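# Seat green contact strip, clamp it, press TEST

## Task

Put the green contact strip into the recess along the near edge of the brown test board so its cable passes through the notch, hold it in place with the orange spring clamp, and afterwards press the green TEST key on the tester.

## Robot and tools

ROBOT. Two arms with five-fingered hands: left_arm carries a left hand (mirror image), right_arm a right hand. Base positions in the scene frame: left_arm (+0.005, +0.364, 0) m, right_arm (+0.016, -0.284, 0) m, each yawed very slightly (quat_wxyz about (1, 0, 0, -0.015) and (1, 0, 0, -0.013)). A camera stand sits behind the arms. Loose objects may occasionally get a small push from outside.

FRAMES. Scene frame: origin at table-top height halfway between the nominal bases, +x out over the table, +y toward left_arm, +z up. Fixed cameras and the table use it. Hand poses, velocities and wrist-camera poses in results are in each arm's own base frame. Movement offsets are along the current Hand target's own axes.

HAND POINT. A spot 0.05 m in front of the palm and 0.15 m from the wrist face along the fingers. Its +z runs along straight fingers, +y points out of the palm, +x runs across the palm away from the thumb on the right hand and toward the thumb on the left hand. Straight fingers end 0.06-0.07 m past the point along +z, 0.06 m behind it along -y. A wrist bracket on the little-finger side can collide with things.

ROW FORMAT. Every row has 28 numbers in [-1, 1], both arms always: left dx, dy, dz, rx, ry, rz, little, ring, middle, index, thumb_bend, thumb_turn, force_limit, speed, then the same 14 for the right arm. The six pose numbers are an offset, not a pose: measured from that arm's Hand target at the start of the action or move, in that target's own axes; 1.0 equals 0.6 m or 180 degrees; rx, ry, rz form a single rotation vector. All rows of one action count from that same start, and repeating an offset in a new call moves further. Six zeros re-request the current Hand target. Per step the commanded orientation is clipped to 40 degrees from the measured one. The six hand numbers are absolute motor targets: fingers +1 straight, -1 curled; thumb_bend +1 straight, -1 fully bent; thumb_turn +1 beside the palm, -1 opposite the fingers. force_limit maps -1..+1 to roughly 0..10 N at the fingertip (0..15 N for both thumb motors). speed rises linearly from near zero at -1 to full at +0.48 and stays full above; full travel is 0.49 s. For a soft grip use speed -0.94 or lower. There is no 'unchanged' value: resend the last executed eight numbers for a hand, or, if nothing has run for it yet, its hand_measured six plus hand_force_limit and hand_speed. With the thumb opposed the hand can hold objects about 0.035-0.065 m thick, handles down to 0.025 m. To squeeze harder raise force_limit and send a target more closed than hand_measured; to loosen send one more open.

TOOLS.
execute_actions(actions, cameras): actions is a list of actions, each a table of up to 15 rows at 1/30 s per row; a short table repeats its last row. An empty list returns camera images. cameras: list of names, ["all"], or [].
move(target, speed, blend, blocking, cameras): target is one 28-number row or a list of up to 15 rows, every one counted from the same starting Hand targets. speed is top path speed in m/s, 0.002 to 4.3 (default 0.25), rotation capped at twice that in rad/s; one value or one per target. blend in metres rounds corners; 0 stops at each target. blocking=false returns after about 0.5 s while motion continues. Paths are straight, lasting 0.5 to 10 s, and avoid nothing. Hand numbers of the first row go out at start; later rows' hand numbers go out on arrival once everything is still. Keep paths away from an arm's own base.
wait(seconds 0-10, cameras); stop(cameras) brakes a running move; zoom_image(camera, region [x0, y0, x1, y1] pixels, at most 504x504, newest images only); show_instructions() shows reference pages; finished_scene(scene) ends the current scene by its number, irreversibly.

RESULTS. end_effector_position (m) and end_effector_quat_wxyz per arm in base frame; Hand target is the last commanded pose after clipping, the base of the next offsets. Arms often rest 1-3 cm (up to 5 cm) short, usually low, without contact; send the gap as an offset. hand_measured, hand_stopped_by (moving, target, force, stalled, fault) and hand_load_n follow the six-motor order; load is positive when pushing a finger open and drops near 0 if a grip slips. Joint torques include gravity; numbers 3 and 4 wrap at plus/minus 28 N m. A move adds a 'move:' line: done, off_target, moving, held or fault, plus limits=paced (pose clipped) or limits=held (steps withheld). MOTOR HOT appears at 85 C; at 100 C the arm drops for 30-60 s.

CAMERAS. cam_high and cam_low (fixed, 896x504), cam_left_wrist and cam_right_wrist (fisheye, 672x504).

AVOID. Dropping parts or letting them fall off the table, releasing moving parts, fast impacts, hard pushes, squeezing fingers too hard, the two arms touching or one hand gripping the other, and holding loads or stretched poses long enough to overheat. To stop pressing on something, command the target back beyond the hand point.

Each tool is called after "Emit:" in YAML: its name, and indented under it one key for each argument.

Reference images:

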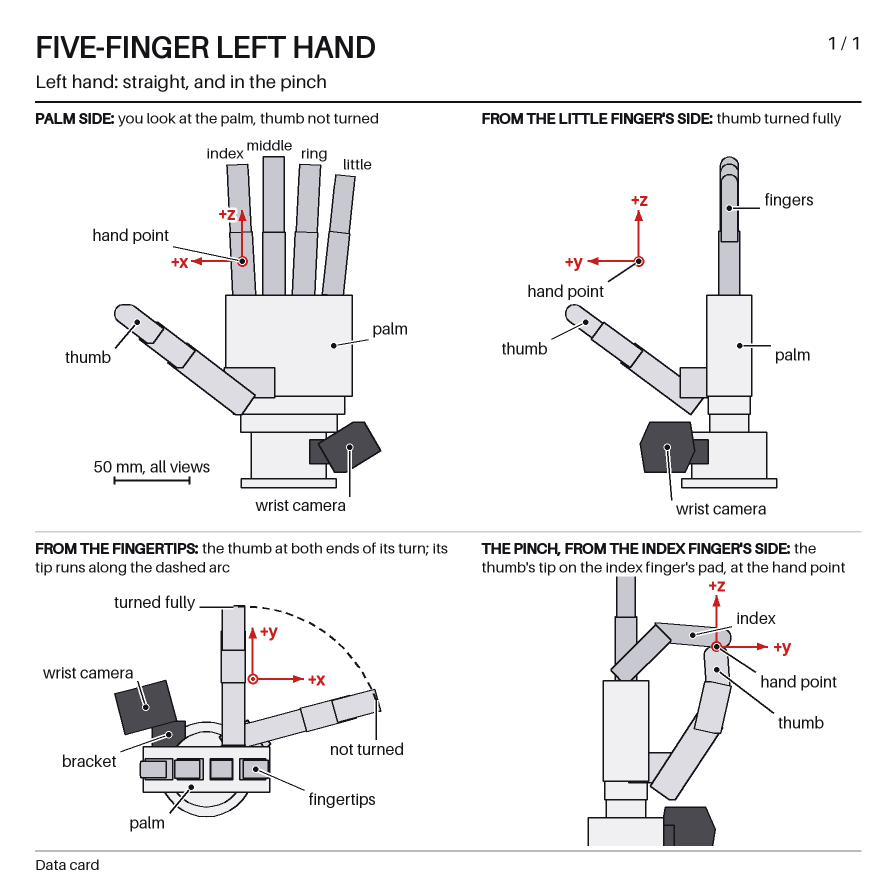

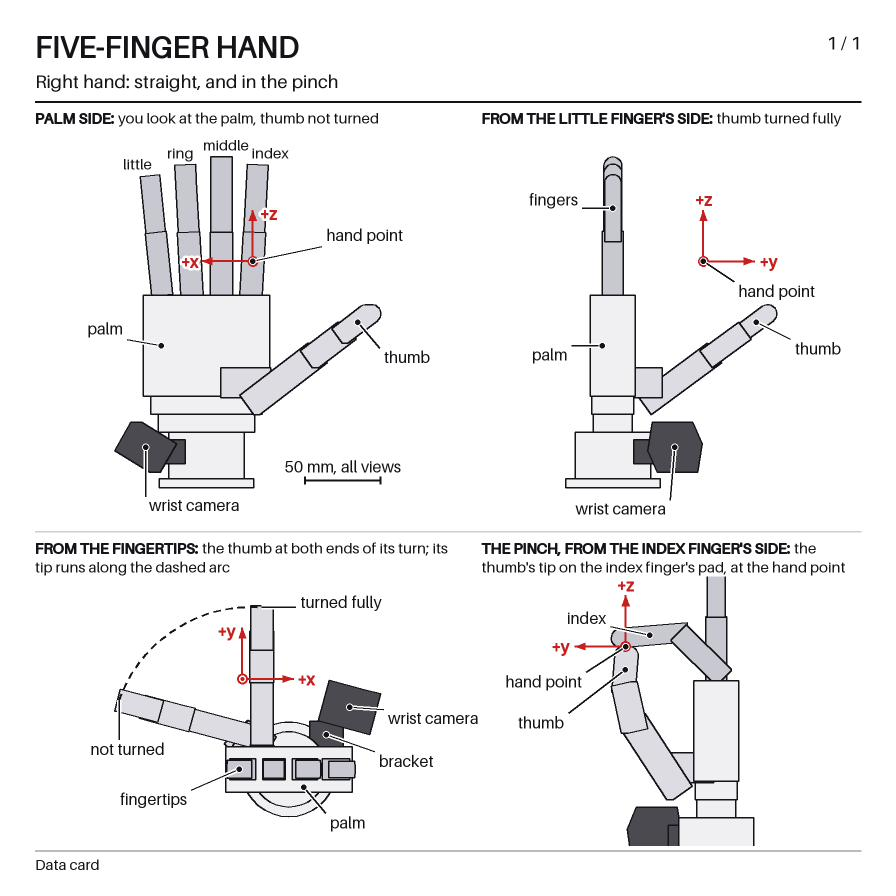

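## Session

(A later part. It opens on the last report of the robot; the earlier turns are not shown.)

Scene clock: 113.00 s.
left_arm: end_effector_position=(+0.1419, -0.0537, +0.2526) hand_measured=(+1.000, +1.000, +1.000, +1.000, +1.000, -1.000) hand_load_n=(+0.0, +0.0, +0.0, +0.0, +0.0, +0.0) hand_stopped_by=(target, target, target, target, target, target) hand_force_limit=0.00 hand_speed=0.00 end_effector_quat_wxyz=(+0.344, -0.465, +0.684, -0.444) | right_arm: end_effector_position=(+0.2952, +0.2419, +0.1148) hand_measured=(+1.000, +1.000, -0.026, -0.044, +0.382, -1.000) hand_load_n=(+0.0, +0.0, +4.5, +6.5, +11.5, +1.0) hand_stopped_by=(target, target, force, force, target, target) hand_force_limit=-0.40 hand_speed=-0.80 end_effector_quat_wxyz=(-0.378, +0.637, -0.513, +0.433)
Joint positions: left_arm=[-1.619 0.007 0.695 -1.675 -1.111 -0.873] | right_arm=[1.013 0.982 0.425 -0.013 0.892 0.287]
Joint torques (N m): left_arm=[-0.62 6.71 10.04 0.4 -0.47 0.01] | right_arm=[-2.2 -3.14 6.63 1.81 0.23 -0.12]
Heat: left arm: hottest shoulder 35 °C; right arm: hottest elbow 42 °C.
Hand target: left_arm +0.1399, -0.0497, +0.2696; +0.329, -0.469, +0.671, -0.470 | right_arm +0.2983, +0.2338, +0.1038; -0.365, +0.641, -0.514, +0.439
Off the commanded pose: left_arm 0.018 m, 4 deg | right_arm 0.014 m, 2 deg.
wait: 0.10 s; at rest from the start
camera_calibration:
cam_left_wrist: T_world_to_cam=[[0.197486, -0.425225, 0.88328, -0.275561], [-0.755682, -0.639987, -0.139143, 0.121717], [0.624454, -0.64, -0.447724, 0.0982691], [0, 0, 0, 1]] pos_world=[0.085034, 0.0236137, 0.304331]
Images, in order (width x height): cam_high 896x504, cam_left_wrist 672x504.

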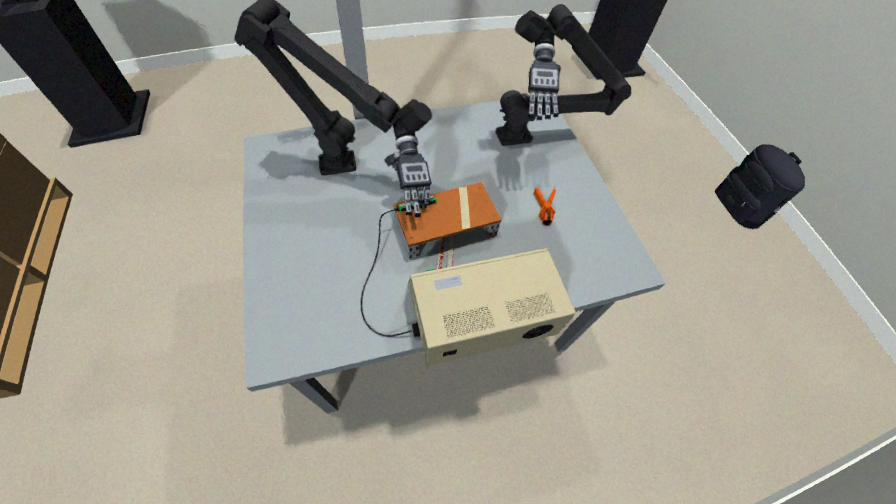

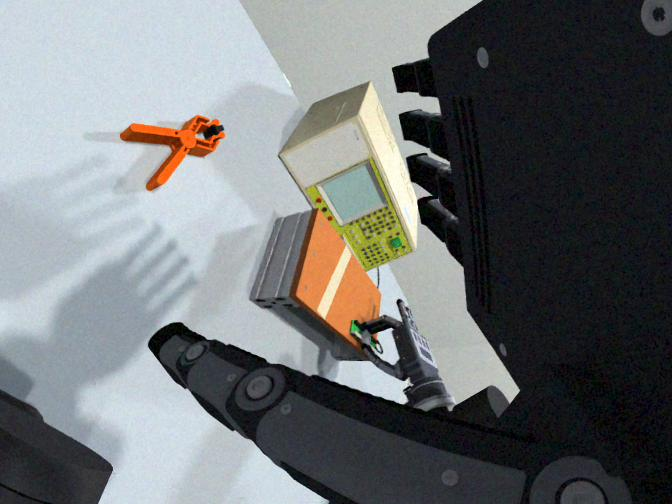

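Emit:
move:
  target: [0.2597,0.0235,0.2745,-0.0731,0.0654,0.0323,1,1,1,1,1,-1,0,0,0.0019,-0.0092,-0.0035,0,0,0,1,1,-0.3,-0.3,0.38,-1,-0.4,-0.8]
  speed: 0.15
  cameras: ["all"]

Scene clock: 116.20 s.
left_arm: end_effector_position=(+0.2168, -0.2310, +0.1630) hand_measured=(+1.000, +1.000, +1.000, +1.000, +1.000, -1.000) hand_load_n=(+0.0, +0.0, +0.0, +0.0, +0.0, +0.0) hand_stopped_by=(target, target, target, target, target, target) hand_force_limit=0.00 hand_speed=0.00 end_effector_quat_wxyz=(+0.220, -0.430, +0.786, -0.385) | right_arm: end_effector_position=(+0.2950, +0.2418, +0.1154) hand_measured=(+1.000, +1.000, -0.026, -0.044, +0.382, -1.000) hand_load_n=(+0.0, -0.5, +5.5, +6.5, +11.0, +1.0) hand_stopped_by=(target, target, force, force, target, target) hand_force_limit=-0.40 hand_speed=-0.80 end_effector_quat_wxyz=(-0.379, +0.637, -0.514, +0.433)
Joint positions: left_arm=[-0.826 0.635 0.544 -0.58 -0.217 -0.151] | right_arm=[1.013 0.979 0.425 -0.014 0.891 0.287]
Joint torques (N m): left_arm=[-0.85 0.09 13.35 1.78 0.07 0.17] | right_arm=[-2.49 -3.96 7.42 0.85 0.25 -0.14]
Heat: left arm: hottest shoulder 35 °C; right arm: hottest elbow 42 °C.
Hand target: left_arm +0.2275, -0.2474, +0.2002; +0.226, -0.419, +0.773, -0.419 | right_arm +0.2983, +0.2338, +0.1098; -0.365, +0.641, -0.514, +0.439
Off the commanded pose: left_arm 0.042 m, 4 deg | right_arm 0.010 m, 2 deg.
shoulder posture changed (left arm): the wrist came as close to joint 1's axis as it can, and the arm is now in the other of its two shoulder postures.
move: off_target (left_arm)
camera_calibration:
cam_left_wrist: T_world_to_cam=[[0.313622, -0.54753, 0.775791, -0.322443], [-0.88805, -0.458375, 0.0354963, 0.0945907], [0.336168, -0.700074, -0.62999, -0.0236383], [0, 0, 0, 1]] pos_world=[0.193073, -0.149738, 0.231899]
cam_right_wrist: T_world_to_cam=[[-0.299524, -0.401666, -0.865419, 0.289183], [-0.536018, 0.821225, -0.195637, -0.000767813], [0.789285, 0.405282, -0.461277, -0.163275], [0, 0, 0, 1]] pos_world=[0.215076, 0.182958, 0.174799]

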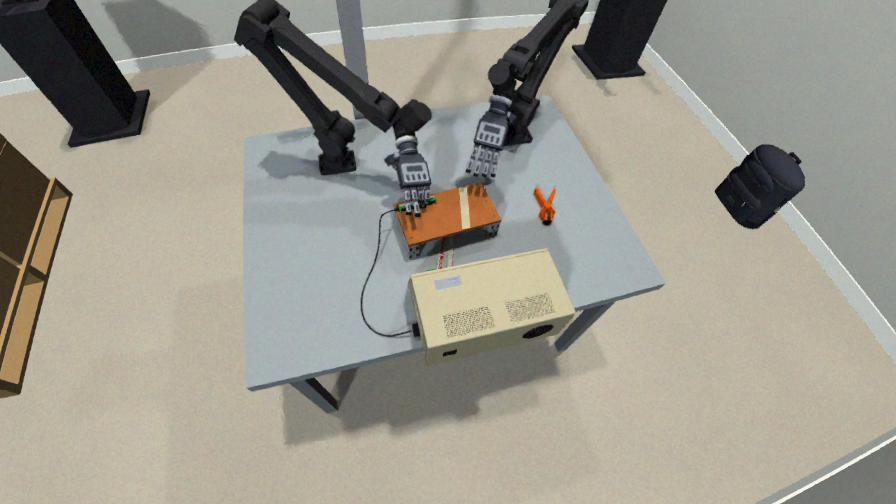

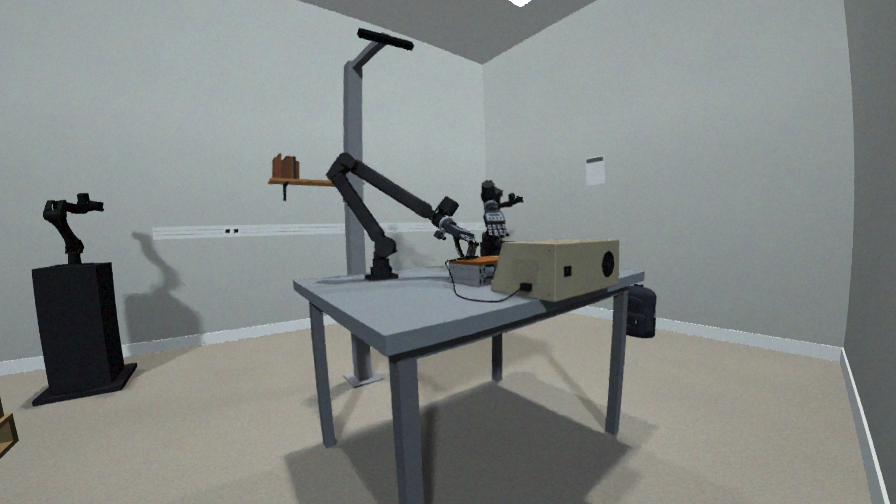

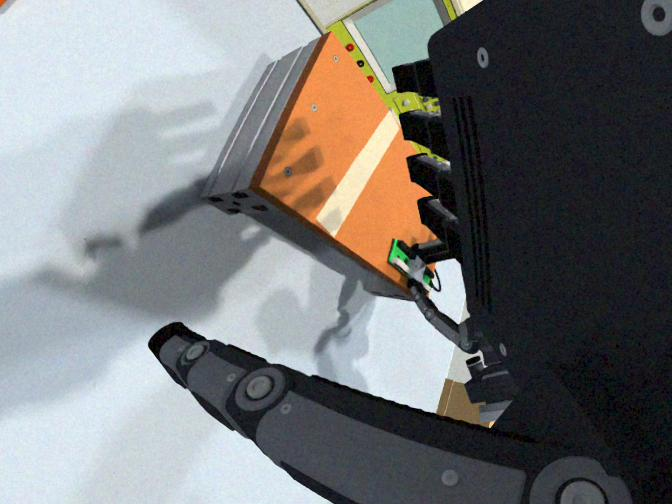

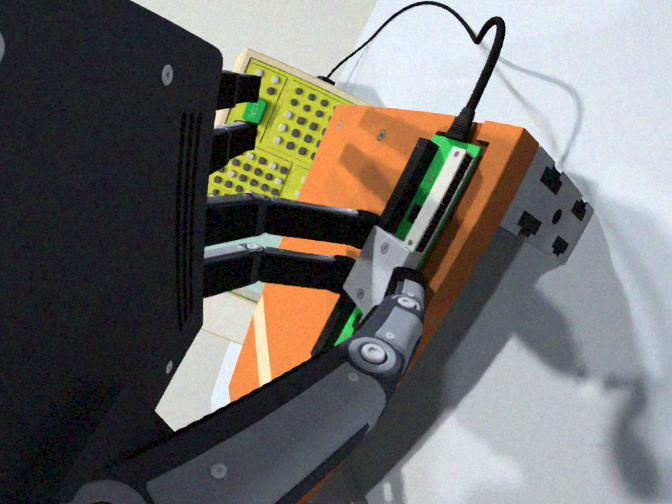

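Emit:
zoom_image:
  camera: "cam_left_wrist"
  region: [370, 220, 460, 310]

Scaled by 5.600 from the camera's 672x504 image, which has a finer 960x720 frame.

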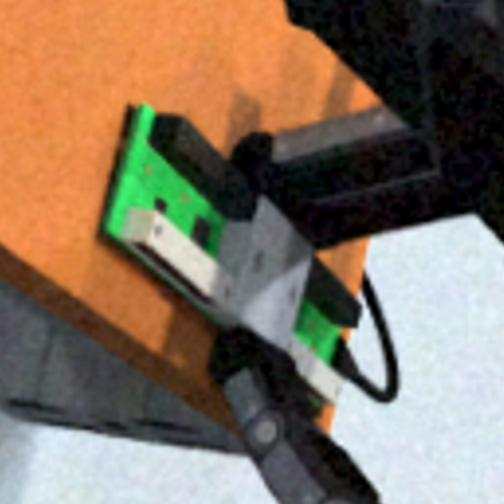

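Emit:
move:
  target: [0,0,0,0,0,0,1,1,1,1,1,-1,0,0,0,0,0,0,0,0,1,1,0.1,0.1,0.38,-1,-0.4,-0.85]
  speed: 0.1
  cameras: ["cam_left_wrist","cam_right_wrist"]

Emit:
zoom_image:
  camera: "cam_left_wrist"
  region: [370, 220, 460, 310]

Emit:
zoom_image:
  camera: "cam_right_wrist"
  region: [300, 120, 540, 360]

Scene clock: 117.27 s.
left_arm: end_effector_position=(+0.2168, -0.2310, +0.1629) hand_measured=(+1.000, +1.000, +1.000, +1.000, +1.000, -1.000) hand_load_n=(+0.0, +0.0, +0.0, +0.0, +0.0, +0.0) hand_stopped_by=(target, target, target, target, target, target) hand_force_limit=0.00 hand_speed=0.00 end_effector_quat_wxyz=(+0.220, -0.430, +0.787, -0.385) | right_arm: end_effector_position=(+0.2950, +0.2418, +0.1151) hand_measured=(+1.000, +1.000, +0.100, +0.100, +0.380, -1.000) hand_load_n=(+0.0, +0.0, +0.0, +0.0, -1.0, +0.0) hand_stopped_by=(target, target, target, target, target, target) hand_force_limit=-0.40 hand_speed=-0.85 end_effector_quat_wxyz=(-0.379, +0.637, -0.514, +0.432)
Joint positions: left_arm=[-0.826 0.635 0.544 -0.58 -0.217 -0.15] | right_arm=[1.012 0.979 0.425 -0.015 0.889 0.287]
Joint torques (N m): left_arm=[-0.85 0.09 13.34 1.8 0.07 0.14] | right_arm=[-2.49 -3.96 7.42 0.91 0.33 -0.13]
Heat: left arm: hottest shoulder 35 °C; right arm: hottest elbow 42 °C.
Hand target: left_arm +0.2274, -0.2474, +0.2002; +0.226, -0.419, +0.773, -0.419 | right_arm +0.2982, +0.2339, +0.1098; -0.365, +0.641, -0.513, +0.438
Off the commanded pose: left_arm 0.042 m, 4 deg | right_arm 0.010 m, 2 deg.
move: off_target (left_arm)
camera_calibration:
cam_left_wrist: T_world_to_cam=[[0.313065, -0.54807, 0.775635, -0.322433], [-0.888394, -0.457735, 0.0351382, 0.0947887], [0.335777, -0.70007, -0.630203, -0.0235827], [0, 0, 0, 1]] pos_world=[0.193071, -0.149838, 0.231898]
cam_right_wrist: T_world_to_cam=[[-0.300451, -0.401858, -0.865009, 0.289162], [-0.537281, 0.82064, -0.194627, -0.000467891], [0.788073, 0.406276, -0.462472, -0.16312], [0, 0, 0, 1]] pos_world=[0.215178, 0.182858, 0.174599]
Images, in order (width x height): cam_left_wrist 672x504, cam_right_wrist 672x504.

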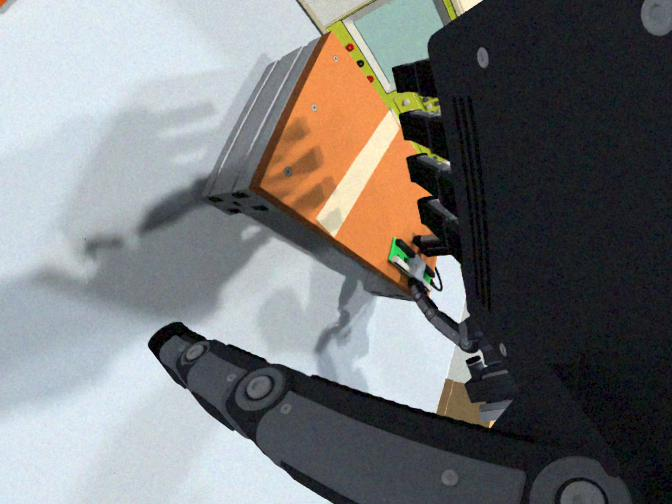

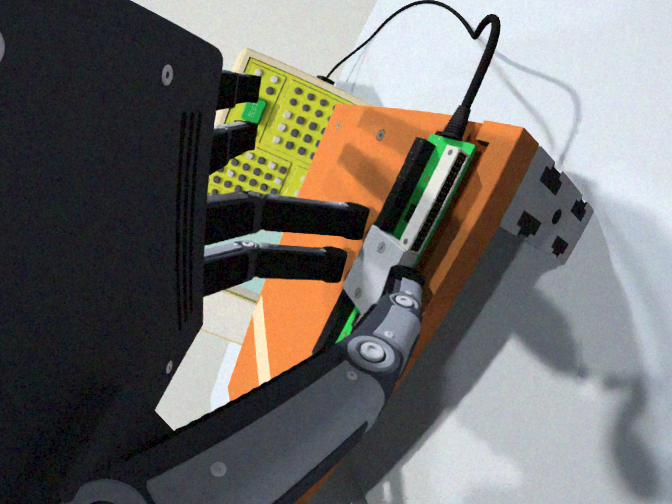

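Scaled by 5.600 from the camera's 672x504 image, which has a finer 960x720 frame.

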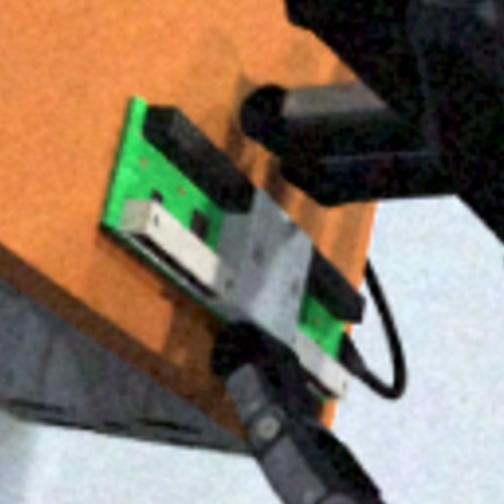

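Scaled by 2.100 from the camera's 672x504 image, which has a finer 960x720 frame.

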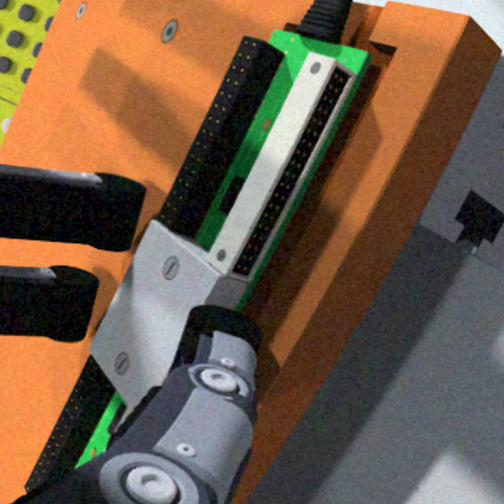

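Emit:
move:
  target: [0,0,0,0,0,0,1,1,1,1,1,-1,0,0,0,0,0,0,0,0,1,1,0.01,-0.008,0.38,-1,-0.6,-0.85]
  speed: 0.1
  cameras: ["cam_left_wrist","cam_right_wrist"]

Emit:
zoom_image:
  camera: "cam_left_wrist"
  region: [370, 220, 460, 310]

Emit:
zoom_image:
  camera: "cam_right_wrist"
  region: [300, 120, 540, 360]

Scene clock: 118.67 s.
left_arm: end_effector_position=(+0.2168, -0.2310, +0.1629) hand_measured=(+1.000, +1.000, +1.000, +1.000, +1.000, -1.000) hand_load_n=(+0.0, +0.0, -0.5, +0.0, +0.0, +0.0) hand_stopped_by=(target, target, target, target, target, target) hand_force_limit=0.00 hand_speed=0.00 end_effector_quat_wxyz=(+0.220, -0.430, +0.787, -0.385) | right_arm: end_effector_position=(+0.2950, +0.2418, +0.1151) hand_measured=(+1.000, +1.000, +0.010, -0.008, +0.380, -1.000) hand_load_n=(+0.0, +0.0, +0.0, +0.0, -0.5, +0.0) hand_stopped_by=(target, target, target, target, target, target) hand_force_limit=-0.60 hand_speed=-0.85 end_effector_quat_wxyz=(-0.379, +0.637, -0.514, +0.432)
Joint positions: left_arm=[-0.826 0.635 0.544 -0.58 -0.217 -0.15] | right_arm=[1.012 0.979 0.425 -0.015 0.889 0.287]
Joint torques (N m): left_arm=[-0.79 0.03 13.34 1.78 0.07 0.14] | right_arm=[-2.2 -3.9 7.41 0.88 0.33 -0.14]
Heat: left arm: hottest shoulder 35 °C; right arm: hottest elbow 42 °C.
Hand target: left_arm +0.2274, -0.2474, +0.2002; +0.226, -0.419, +0.773, -0.419 | right_arm +0.2982, +0.2339, +0.1098; -0.365, +0.641, -0.513, +0.438
Off the commanded pose: left_arm 0.042 m, 4 deg | right_arm 0.010 m, 2 deg.
move: off_target (left_arm)
camera_calibration:
cam_left_wrist: T_world_to_cam=[[0.313065, -0.54807, 0.775635, -0.322433], [-0.888394, -0.457735, 0.0351382, 0.0947887], [0.335777, -0.70007, -0.630203, -0.0235827], [0, 0, 0, 1]] pos_world=[0.193071, -0.149838, 0.231898]
cam_right_wrist: T_world_to_cam=[[-0.300451, -0.401858, -0.865009, 0.289162], [-0.537281, 0.82064, -0.194627, -0.000467891], [0.788073, 0.406276, -0.462472, -0.16312], [0, 0, 0, 1]] pos_world=[0.215178, 0.182858, 0.174599]
Images, in order (width x height): cam_left_wrist 672x504, cam_right_wrist 672x504.

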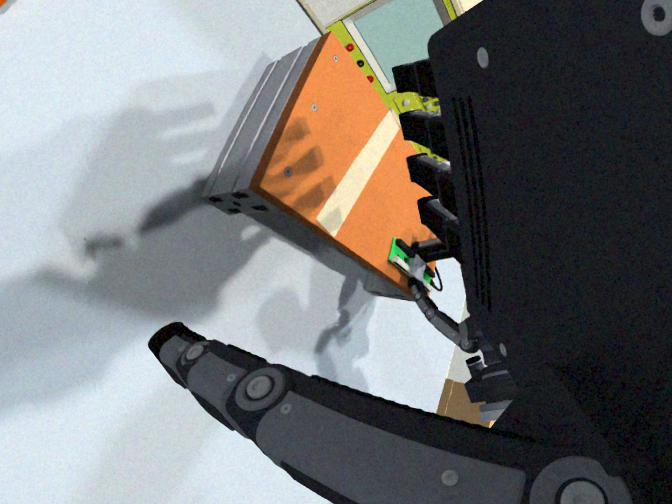

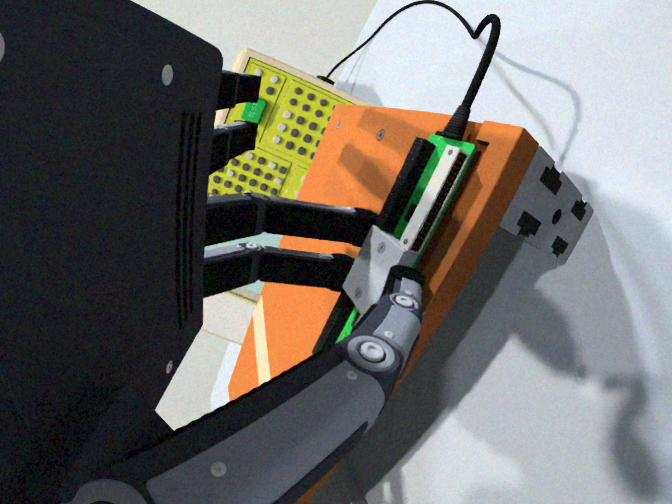

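Scaled by 5.600 from the camera's 672x504 image, which has a finer 960x720 frame.

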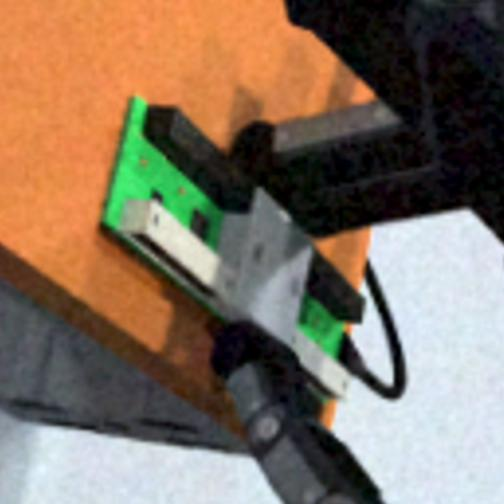

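Scaled by 2.100 from the camera's 672x504 image, which has a finer 960x720 frame.

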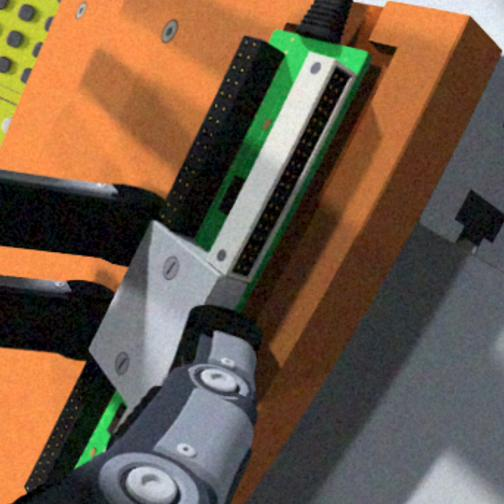

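Emit:
zoom_image:
  camera: "cam_right_wrist"
  region: [410, 120, 530, 240]

Scaled by 4.200 from the camera's 672x504 image, which has a finer 960x720 frame.

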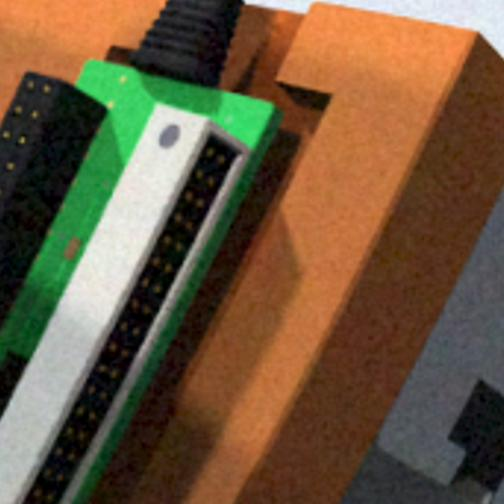

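Emit:
move:
  target:
    - [0,0,0,0,0,0,1,1,1,1,1,-1,0,0,0,0,0,0,0,0,1,1,0.1,0.1,0.38,-1,-0.6,-0.5]
    - [0,0,0,0,0,0,1,1,1,1,1,-1,0,0,0.0057,-0.0279,-0.0106,0,0,0,1,1,0.1,0.1,0.38,-1,-0.6,-0.5]
  speed: 0.05
  cameras: ["cam_right_wrist"]

Emit:
zoom_image:
  camera: "cam_right_wrist"
  region: [300, 120, 540, 360]

Scene clock: 121.67 s.
left_arm: end_effector_position=(+0.2168, -0.2310, +0.1629) hand_measured=(+1.000, +1.000, +1.000, +1.000, +1.000, -1.000) hand_load_n=(+0.0, +0.0, +0.0, +0.0, +0.0, +0.0) hand_stopped_by=(target, target, target, target, target, target) hand_force_limit=0.00 hand_speed=0.00 end_effector_quat_wxyz=(+0.220, -0.430, +0.787, -0.385) | right_arm: end_effector_position=(+0.2902, +0.2313, +0.1143) hand_measured=(+1.000, +1.000, +0.100, +0.100, +0.380, -1.000) hand_load_n=(+0.0, +0.0, +0.0, +0.0, -2.5, +0.5) hand_stopped_by=(target, target, target, target, target, target) hand_force_limit=-0.60 hand_speed=-0.50 end_effector_quat_wxyz=(-0.363, +0.646, -0.512, +0.435)
Joint positions: left_arm=[-0.826 0.635 0.544 -0.58 -0.217 -0.15] | right_arm=[1.007 0.948 0.425 -0.083 0.888 0.287]
Joint torques (N m): left_arm=[-0.79 0.09 13.35 1.8 0.07 0.14] | right_arm=[-1.9 -4.42 9.88 0.54 0.38 -0.15]
Heat: left arm: hottest shoulder 35 °C; right arm: hottest elbow 42 °C.
Hand target: left_arm +0.2274, -0.2474, +0.2002; +0.226, -0.419, +0.773, -0.419 | right_arm +0.2983, +0.2339, +0.1281; -0.365, +0.641, -0.513, +0.438
Off the commanded pose: left_arm 0.042 m, 4 deg | right_arm 0.016 m, 1 deg.
move: off_target (left_arm, right_arm)
camera_calibration:
cam_right_wrist: T_world_to_cam=[[-0.318976, -0.426735, -0.846258, 0.291807], [-0.538017, 0.816615, -0.208995, 0.00821324], [0.780252, 0.388636, -0.49007, -0.14587], [0, 0, 0, 1]] pos_world=[0.211313, 0.174507, 0.177174]
Images, in order (width x height): cam_right_wrist 672x504.

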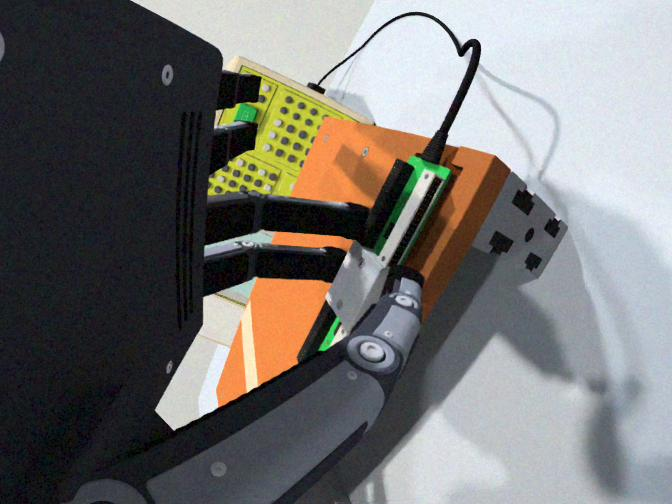

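Scaled by 2.100 from the camera's 672x504 image, which has a finer 960x720 frame.

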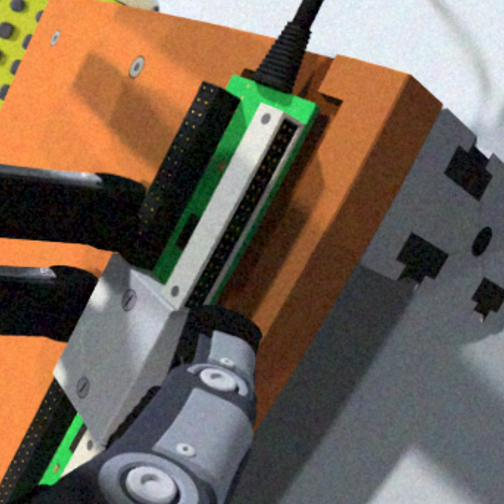

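Emit:
move:
  target: [0,0,0,0,0,0,1,1,1,1,1,-1,0,0,-0.0121,-0.0151,0.0046,0,0,0,1,1,0.1,0.1,0.38,-1,-0.6,-0.5]
  speed: 0.05
  cameras: ["cam_right_wrist"]

Emit:
zoom_image:
  camera: "cam_right_wrist"
  region: [300, 120, 540, 360]

Scene clock: 123.07 s.
left_arm: end_effector_position=(+0.2168, -0.2310, +0.1629) hand_measured=(+1.000, +1.000, +1.000, +1.000, +1.000, -1.000) hand_load_n=(-0.5, +0.0, +0.0, +0.0, +0.0, +0.0) hand_stopped_by=(target, target, target, target, target, target) hand_force_limit=0.00 hand_speed=0.00 end_effector_quat_wxyz=(+0.220, -0.430, +0.787, -0.385) | right_arm: end_effector_position=(+0.2914, +0.2325, +0.1147) hand_measured=(+1.000, +1.000, +0.100, +0.100, +0.380, -1.000) hand_load_n=(+0.0, +0.0, +0.0, -0.5, +0.0, +0.0) hand_stopped_by=(target, target, target, target, target, target) hand_force_limit=-0.60 hand_speed=-0.50 end_effector_quat_wxyz=(-0.357, +0.649, -0.511, +0.436)
Joint positions: left_arm=[-0.826 0.635 0.544 -0.58 -0.217 -0.15] | right_arm=[1.007 0.959 0.439 -0.099 0.89 0.287]
Joint torques (N m): left_arm=[-0.85 0.09 13.35 1.78 0.07 0.14] | right_arm=[-1.61 -3.55 11.1 0.88 0.42 -0.11]
Heat: left arm: hottest shoulder 35 °C; right arm: hottest elbow 42 °C.
Hand target: left_arm +0.2274, -0.2474, +0.2002; +0.226, -0.419, +0.773, -0.419 | right_arm +0.3033, +0.2428, +0.1340; -0.365, +0.641, -0.513, +0.439
Off the commanded pose: left_arm 0.042 m, 4 deg | right_arm 0.025 m, 1 deg.
move: off_target (left_arm, right_arm)
camera_calibration:
cam_right_wrist: T_world_to_cam=[[-0.325177, -0.436767, -0.838746, 0.296288], [-0.537828, 0.81495, -0.215863, 0.00910915], [0.777818, 0.380907, -0.499908, -0.143452], [0, 0, 0, 1]] pos_world=[0.212825, 0.176628, 0.178764]
Images, in order (width x height): cam_right_wrist 672x504.

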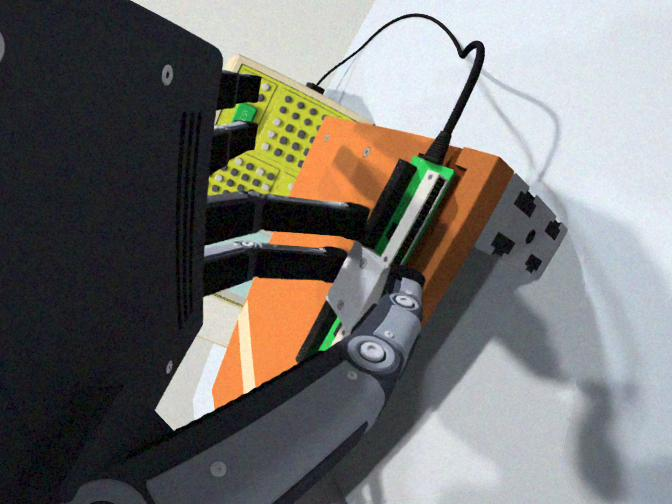

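Scaled by 2.100 from the camera's 672x504 image, which has a finer 960x720 frame.

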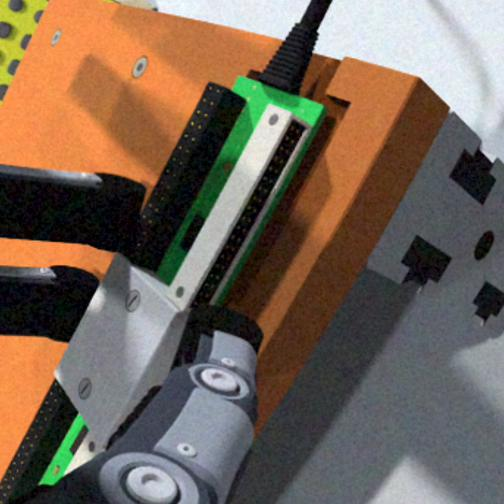

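Emit:
move:
  target: [0,0,0,0,0,0,1,1,1,1,1,-1,0,0,-0.003,-0.0435,-0.0118,0,0,0,1,1,0.1,0.1,0.38,-1,-0.6,-0.5]
  speed: 0.08
  cameras: ["cam_right_wrist"]

Emit:
zoom_image:
  camera: "cam_right_wrist"
  region: [300, 120, 540, 360]

Scene clock: 124.23 s.
left_arm: end_effector_position=(+0.2168, -0.2310, +0.1629) hand_measured=(+1.000, +1.000, +1.000, +1.000, +1.000, -1.000) hand_load_n=(+0.0, +0.0, +0.0, +0.0, +0.0, +0.0) hand_stopped_by=(target, target, target, target, target, target) hand_force_limit=0.00 hand_speed=0.00 end_effector_quat_wxyz=(+0.220, -0.430, +0.787, -0.385) | right_arm: end_effector_position=(+0.2954, +0.2378, +0.1333) hand_measured=(+1.000, +1.000, +0.100, +0.100, +0.380, -1.000) hand_load_n=(+0.0, -0.5, -0.5, +0.0, +0.0, +0.0) hand_stopped_by=(target, target, target, target, target, target) hand_force_limit=-0.60 hand_speed=-0.50 end_effector_quat_wxyz=(-0.346, +0.655, -0.509, +0.438)
Joint positions: left_arm=[-0.826 0.635 0.544 -0.58 -0.217 -0.15] | right_arm=[1.007 0.957 0.503 -0.19 0.894 0.287]
Joint torques (N m): left_arm=[-0.85 0.09 13.34 1.78 0.07 0.14] | right_arm=[-1.14 -5.3 11.44 0.9 0.51 -0.05]
Heat: left arm: hottest shoulder 35 °C; right arm: hottest elbow 42 °C.
Hand target: left_arm +0.2274, -0.2474, +0.2002; +0.226, -0.419, +0.773, -0.419 | right_arm +0.3053, +0.2500, +0.1603; -0.365, +0.641, -0.514, +0.438
Off the commanded pose: left_arm 0.042 m, 4 deg | right_arm 0.031 m, 3 deg.
move: off_target (left_arm, right_arm)
camera_calibration:
cam_right_wrist: T_world_to_cam=[[-0.335833, -0.453887, -0.82535, 0.320955], [-0.538111, 0.811624, -0.227382, 0.0133769], [0.77308, 0.367767, -0.516812, -0.132535], [0, 0, 0, 1]] pos_world=[0.217445, 0.183562, 0.199446]
Images, in order (width x height): cam_right_wrist 672x504.

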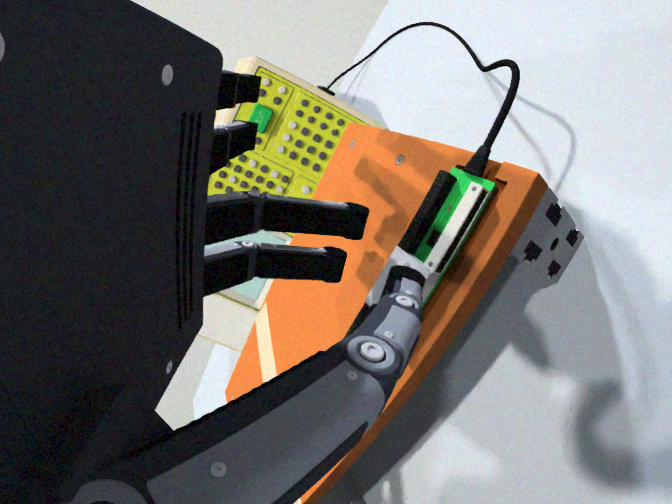

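Scaled by 2.100 from the camera's 672x504 image, which has a finer 960x720 frame.

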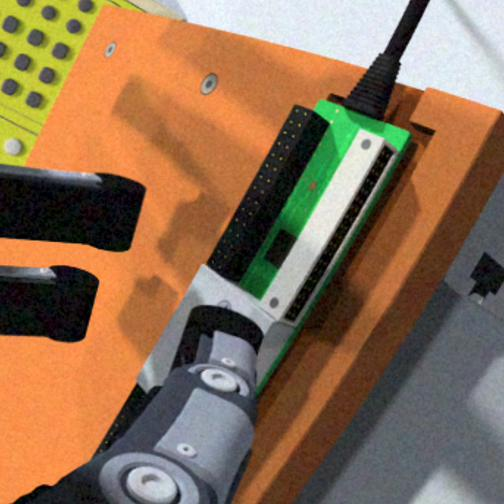

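Emit:
zoom_image:
  camera: "cam_right_wrist"
  region: [400, 150, 520, 290]

Emit:
wait:
  seconds: 0.1
  cameras: ["cam_left_wrist", "cam_high"]

Emit:
zoom_image:
  camera: "cam_left_wrist"
  region: [370, 220, 460, 310]

Emit:
zoom_image:
  camera: "cam_high"
  region: [385, 175, 455, 225]

Scaled by 3.600 from the camera's 672x504 image, which has a finer 960x720 frame.

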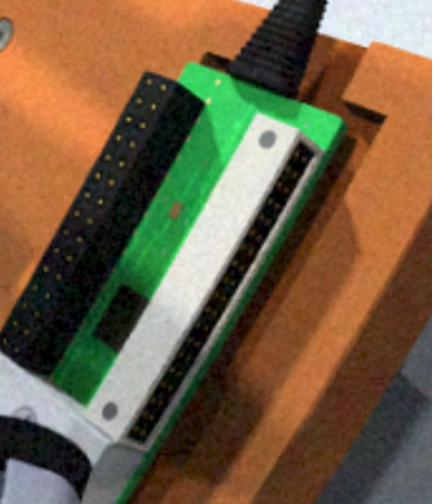

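Scene clock: 124.50 s.
left_arm: end_effector_position=(+0.2168, -0.2310, +0.1629) hand_measured=(+1.000, +1.000, +1.000, +1.000, +1.000, -1.000) hand_load_n=(+0.0, +0.0, +0.0, -0.5, +0.0, +0.0) hand_stopped_by=(target, target, target, target, target, target) hand_force_limit=0.00 hand_speed=0.00 end_effector_quat_wxyz=(+0.220, -0.430, +0.787, -0.385) | right_arm: end_effector_position=(+0.2954, +0.2378, +0.1333) hand_measured=(+1.000, +1.000, +0.100, +0.100, +0.380, -1.000) hand_load_n=(+0.0, +0.0, +0.0, +0.0, +0.0, +0.0) hand_stopped_by=(target, target, target, target, target, target) hand_force_limit=-0.60 hand_speed=-0.50 end_effector_quat_wxyz=(-0.346, +0.655, -0.509, +0.438)
Joint positions: left_arm=[-0.826 0.635 0.544 -0.58 -0.217 -0.15] | right_arm=[1.007 0.957 0.503 -0.19 0.894 0.287]
Joint torques (N m): left_arm=[-0.79 0.03 13.34 1.77 0.07 0.14] | right_arm=[-0.97 -5.25 11.41 0.88 0.51 -0.06]
Heat: left arm: hottest shoulder 35 °C; right arm: hottest elbow 42 °C.
Hand target: left_arm +0.2274, -0.2474, +0.2002; +0.226, -0.419, +0.773, -0.419 | right_arm +0.3053, +0.2500, +0.1603; -0.365, +0.641, -0.514, +0.438
Off the commanded pose: left_arm 0.042 m, 4 deg | right_arm 0.031 m, 3 deg.
wait: 0.10 s; at rest from the start
camera_calibration:
cam_left_wrist: T_world_to_cam=[[0.313065, -0.54807, 0.775635, -0.322433], [-0.888394, -0.457735, 0.0351382, 0.0947887], [0.335777, -0.70007, -0.630203, -0.0235827], [0, 0, 0, 1]] pos_world=[0.193071, -0.149838, 0.231898]
Images, in order (width x height): cam_high 896x504, cam_left_wrist 672x504.

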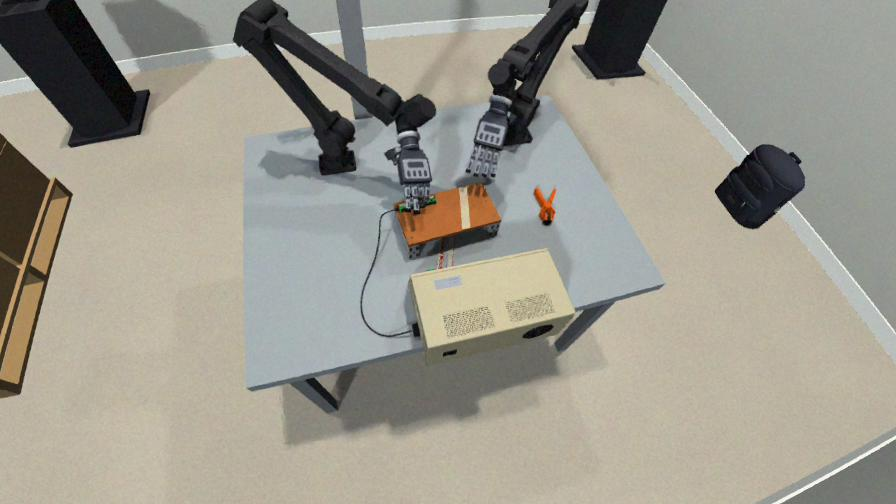

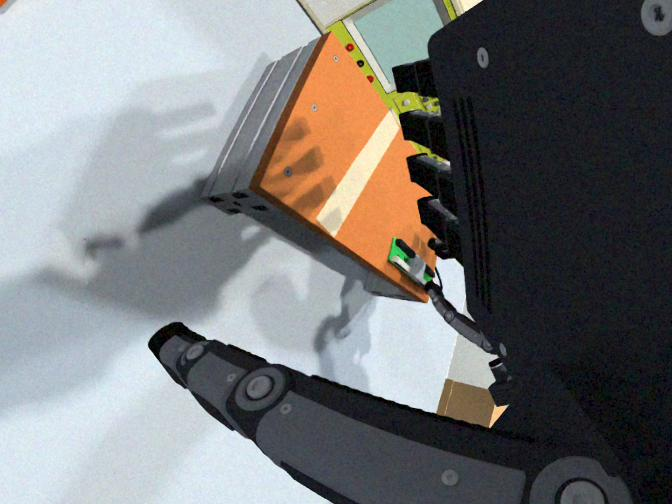

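Scaled by 5.600 from the camera's 672x504 image, which has a finer 960x720 frame.

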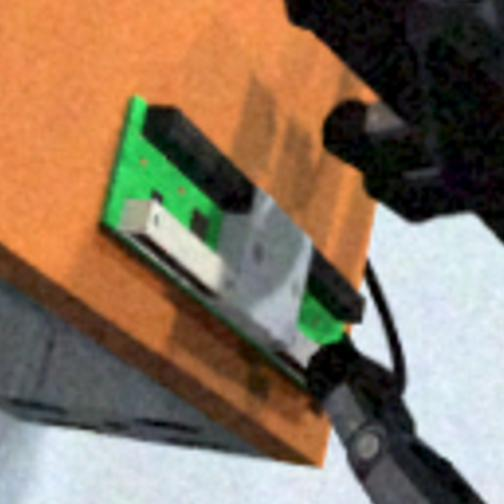

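Scaled by 7.200 from the camera's 896x504 image, which has a finer 1280x720 frame.

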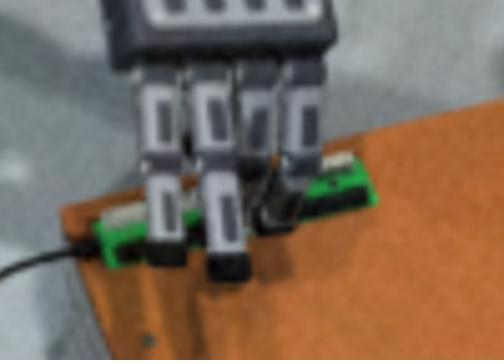

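Emit:
execute_actions:
  actions: []
  cameras: ["cam_right_wrist"]

Emit:
zoom_image:
  camera: "cam_right_wrist"
  region: [460, 160, 530, 230]

Emit:
zoom_image:
  camera: "cam_right_wrist"
  region: [410, 220, 490, 300]

Scene clock: 125.87 s.
left_arm: end_effector_position=(+0.2168, -0.2310, +0.1629) hand_measured=(+1.000, +1.000, +1.000, +1.000, +1.000, -1.000) hand_load_n=(+0.0, +0.0, +0.0, +0.0, +0.0, +0.0) hand_stopped_by=(target, target, target, target, target, target) hand_force_limit=0.00 hand_speed=0.00 end_effector_quat_wxyz=(+0.220, -0.430, +0.787, -0.385) | right_arm: end_effector_position=(+0.2954, +0.2378, +0.1333) hand_measured=(+1.000, +1.000, +0.100, +0.100, +0.380, -1.000) hand_load_n=(+0.0, +0.0, +0.0, +0.0, +0.0, +0.0) hand_stopped_by=(target, target, target, target, target, target) hand_force_limit=-0.60 hand_speed=-0.50 end_effector_quat_wxyz=(-0.346, +0.655, -0.509, +0.438)
Joint positions: left_arm=[-0.826 0.635 0.544 -0.58 -0.217 -0.15] | right_arm=[1.007 0.957 0.503 -0.19 0.894 0.287]
Joint velocities: within noise
Joint torques (N m): left_arm=[-0.85 0.09 13.34 1.8 0.07 0.14] | right_arm=[-1.08 -5.25 11.41 0.95 0.51 -0.05]
Heat: left arm: hottest shoulder 35 °C; right arm: hottest elbow 42 °C.
Hand target: left_arm +0.2274, -0.2474, +0.2002; +0.226, -0.419, +0.773, -0.419 | right_arm +0.3053, +0.2500, +0.1603; -0.365, +0.641, -0.514, +0.438
Off the commanded pose: left_arm 0.042 m, 4 deg | right_arm 0.031 m, 3 deg.
camera_calibration:
cam_right_wrist: T_world_to_cam=[[-0.335833, -0.453887, -0.82535, 0.320955], [-0.538111, 0.811624, -0.227382, 0.0133769], [0.77308, 0.367767, -0.516812, -0.132535], [0, 0, 0, 1]] pos_world=[0.217445, 0.183562, 0.199446]
Images, in order (width x height): cam_right_wrist 672x504.

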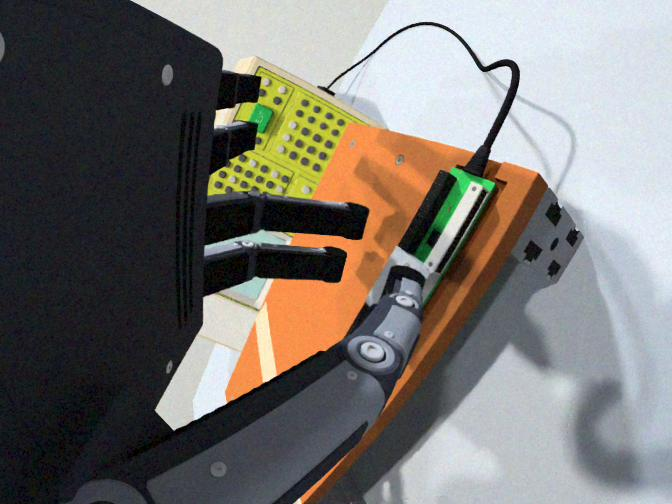

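Scaled by 7.200 from the camera's 672x504 image, which has a finer 960x720 frame.

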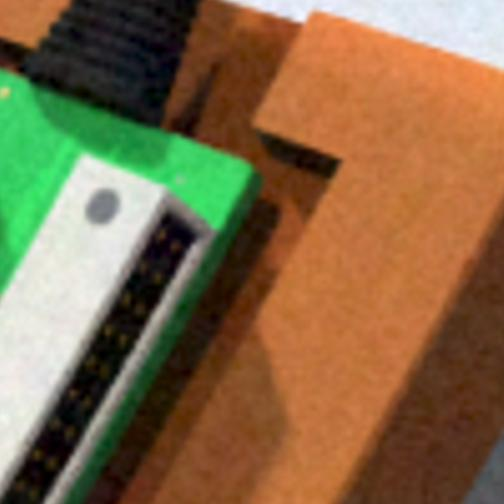

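Scaled by 6.300 from the camera's 672x504 image, which has a finer 960x720 frame.

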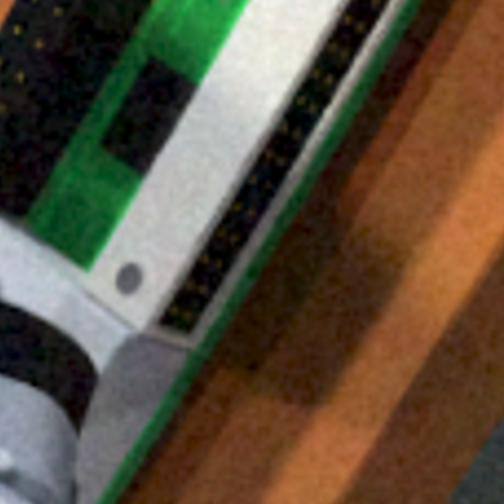

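Emit:
move:
  target: [0,0,0,0,0,0,1,1,1,1,1,-1,0,0,-0.0692,-0.0277,0.0117,0,0,0,1,1,0.1,0.1,0.38,1,-0.6,0]
  speed: 0.08
  cameras: ["cam_right_wrist","cam_left_wrist"]

Emit:
zoom_image:
  camera: "cam_right_wrist"
  region: [300, 100, 580, 380]

Scene clock: 128.80 s.
left_arm: end_effector_position=(+0.2168, -0.2310, +0.1629) hand_measured=(+1.000, +1.000, +1.000, +1.000, +1.000, -1.000) hand_load_n=(+0.0, +0.0, -0.5, +0.0, -0.5, +0.0) hand_stopped_by=(target, target, target, target, target, target) hand_force_limit=0.00 hand_speed=0.00 end_effector_quat_wxyz=(+0.220, -0.430, +0.787, -0.385) | right_arm: end_effector_position=(+0.3075, +0.2749, +0.1421) hand_measured=(+1.000, +1.000, +0.100, +0.100, +0.380, +1.000) hand_load_n=(+0.0, -0.5, +0.0, +0.0, +0.0, -0.5) hand_stopped_by=(target, target, target, target, target, target) hand_force_limit=-0.60 hand_speed=0.00 end_effector_quat_wxyz=(-0.343, +0.654, -0.508, +0.444)
Joint positions: left_arm=[-0.826 0.635 0.544 -0.58 -0.217 -0.15] | right_arm=[1.046 1.082 0.606 -0.197 0.936 0.318]
Joint torques (N m): left_arm=[-0.79 0.03 13.34 1.77 0.07 0.14] | right_arm=[0.26 -5.89 11.37 0.92 0.53 0.14]
Heat: left arm: hottest shoulder 35 °C; right arm: hottest elbow 42 °C.
Hand target: left_arm +0.2274, -0.2474, +0.2002; +0.226, -0.419, +0.773, -0.419 | right_arm +0.3139, +0.2941, +0.1652; -0.365, +0.641, -0.514, +0.439
Off the commanded pose: left_arm 0.042 m, 4 deg | right_arm 0.031 m, 3 deg.
move: off_target (left_arm, right_arm)
camera_calibration:
cam_left_wrist: T_world_to_cam=[[0.313065, -0.54807, 0.775635, -0.322433], [-0.888394, -0.457735, 0.0351382, 0.0947887], [0.335777, -0.70007, -0.630203, -0.0235827], [0, 0, 0, 1]] pos_world=[0.193071, -0.149838, 0.231898]
cam_right_wrist: T_world_to_cam=[[-0.333232, -0.460542, -0.822713, 0.349813], [-0.531314, 0.812569, -0.23966, -0.00882631], [0.778885, 0.357256, -0.515466, -0.150033], [0, 0, 0, 1]] pos_world=[0.228738, 0.221876, 0.208344]
Images, in order (width x height): cam_left_wrist 672x504, cam_right_wrist 672x504.

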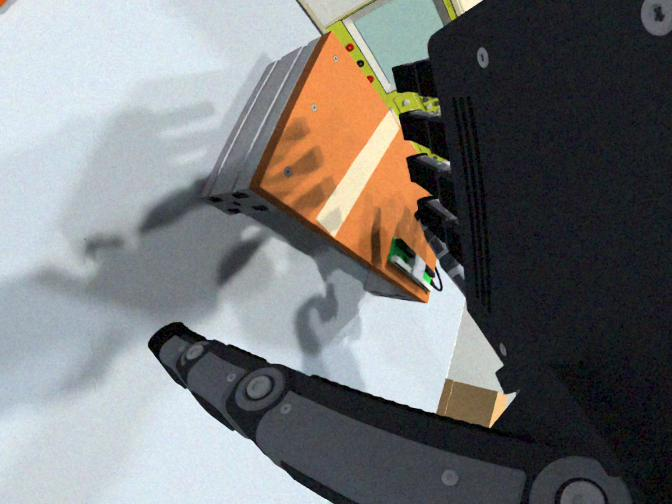

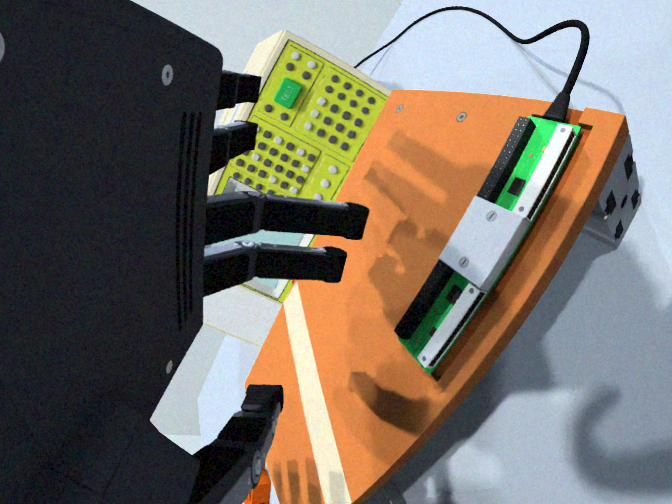

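Scaled by 1.800 from the camera's 672x504 image, which has a finer 960x720 frame.

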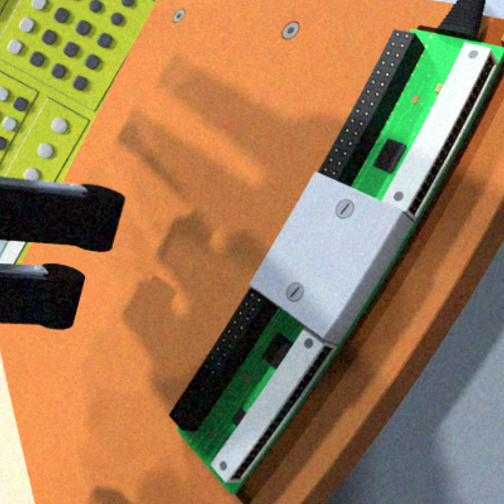

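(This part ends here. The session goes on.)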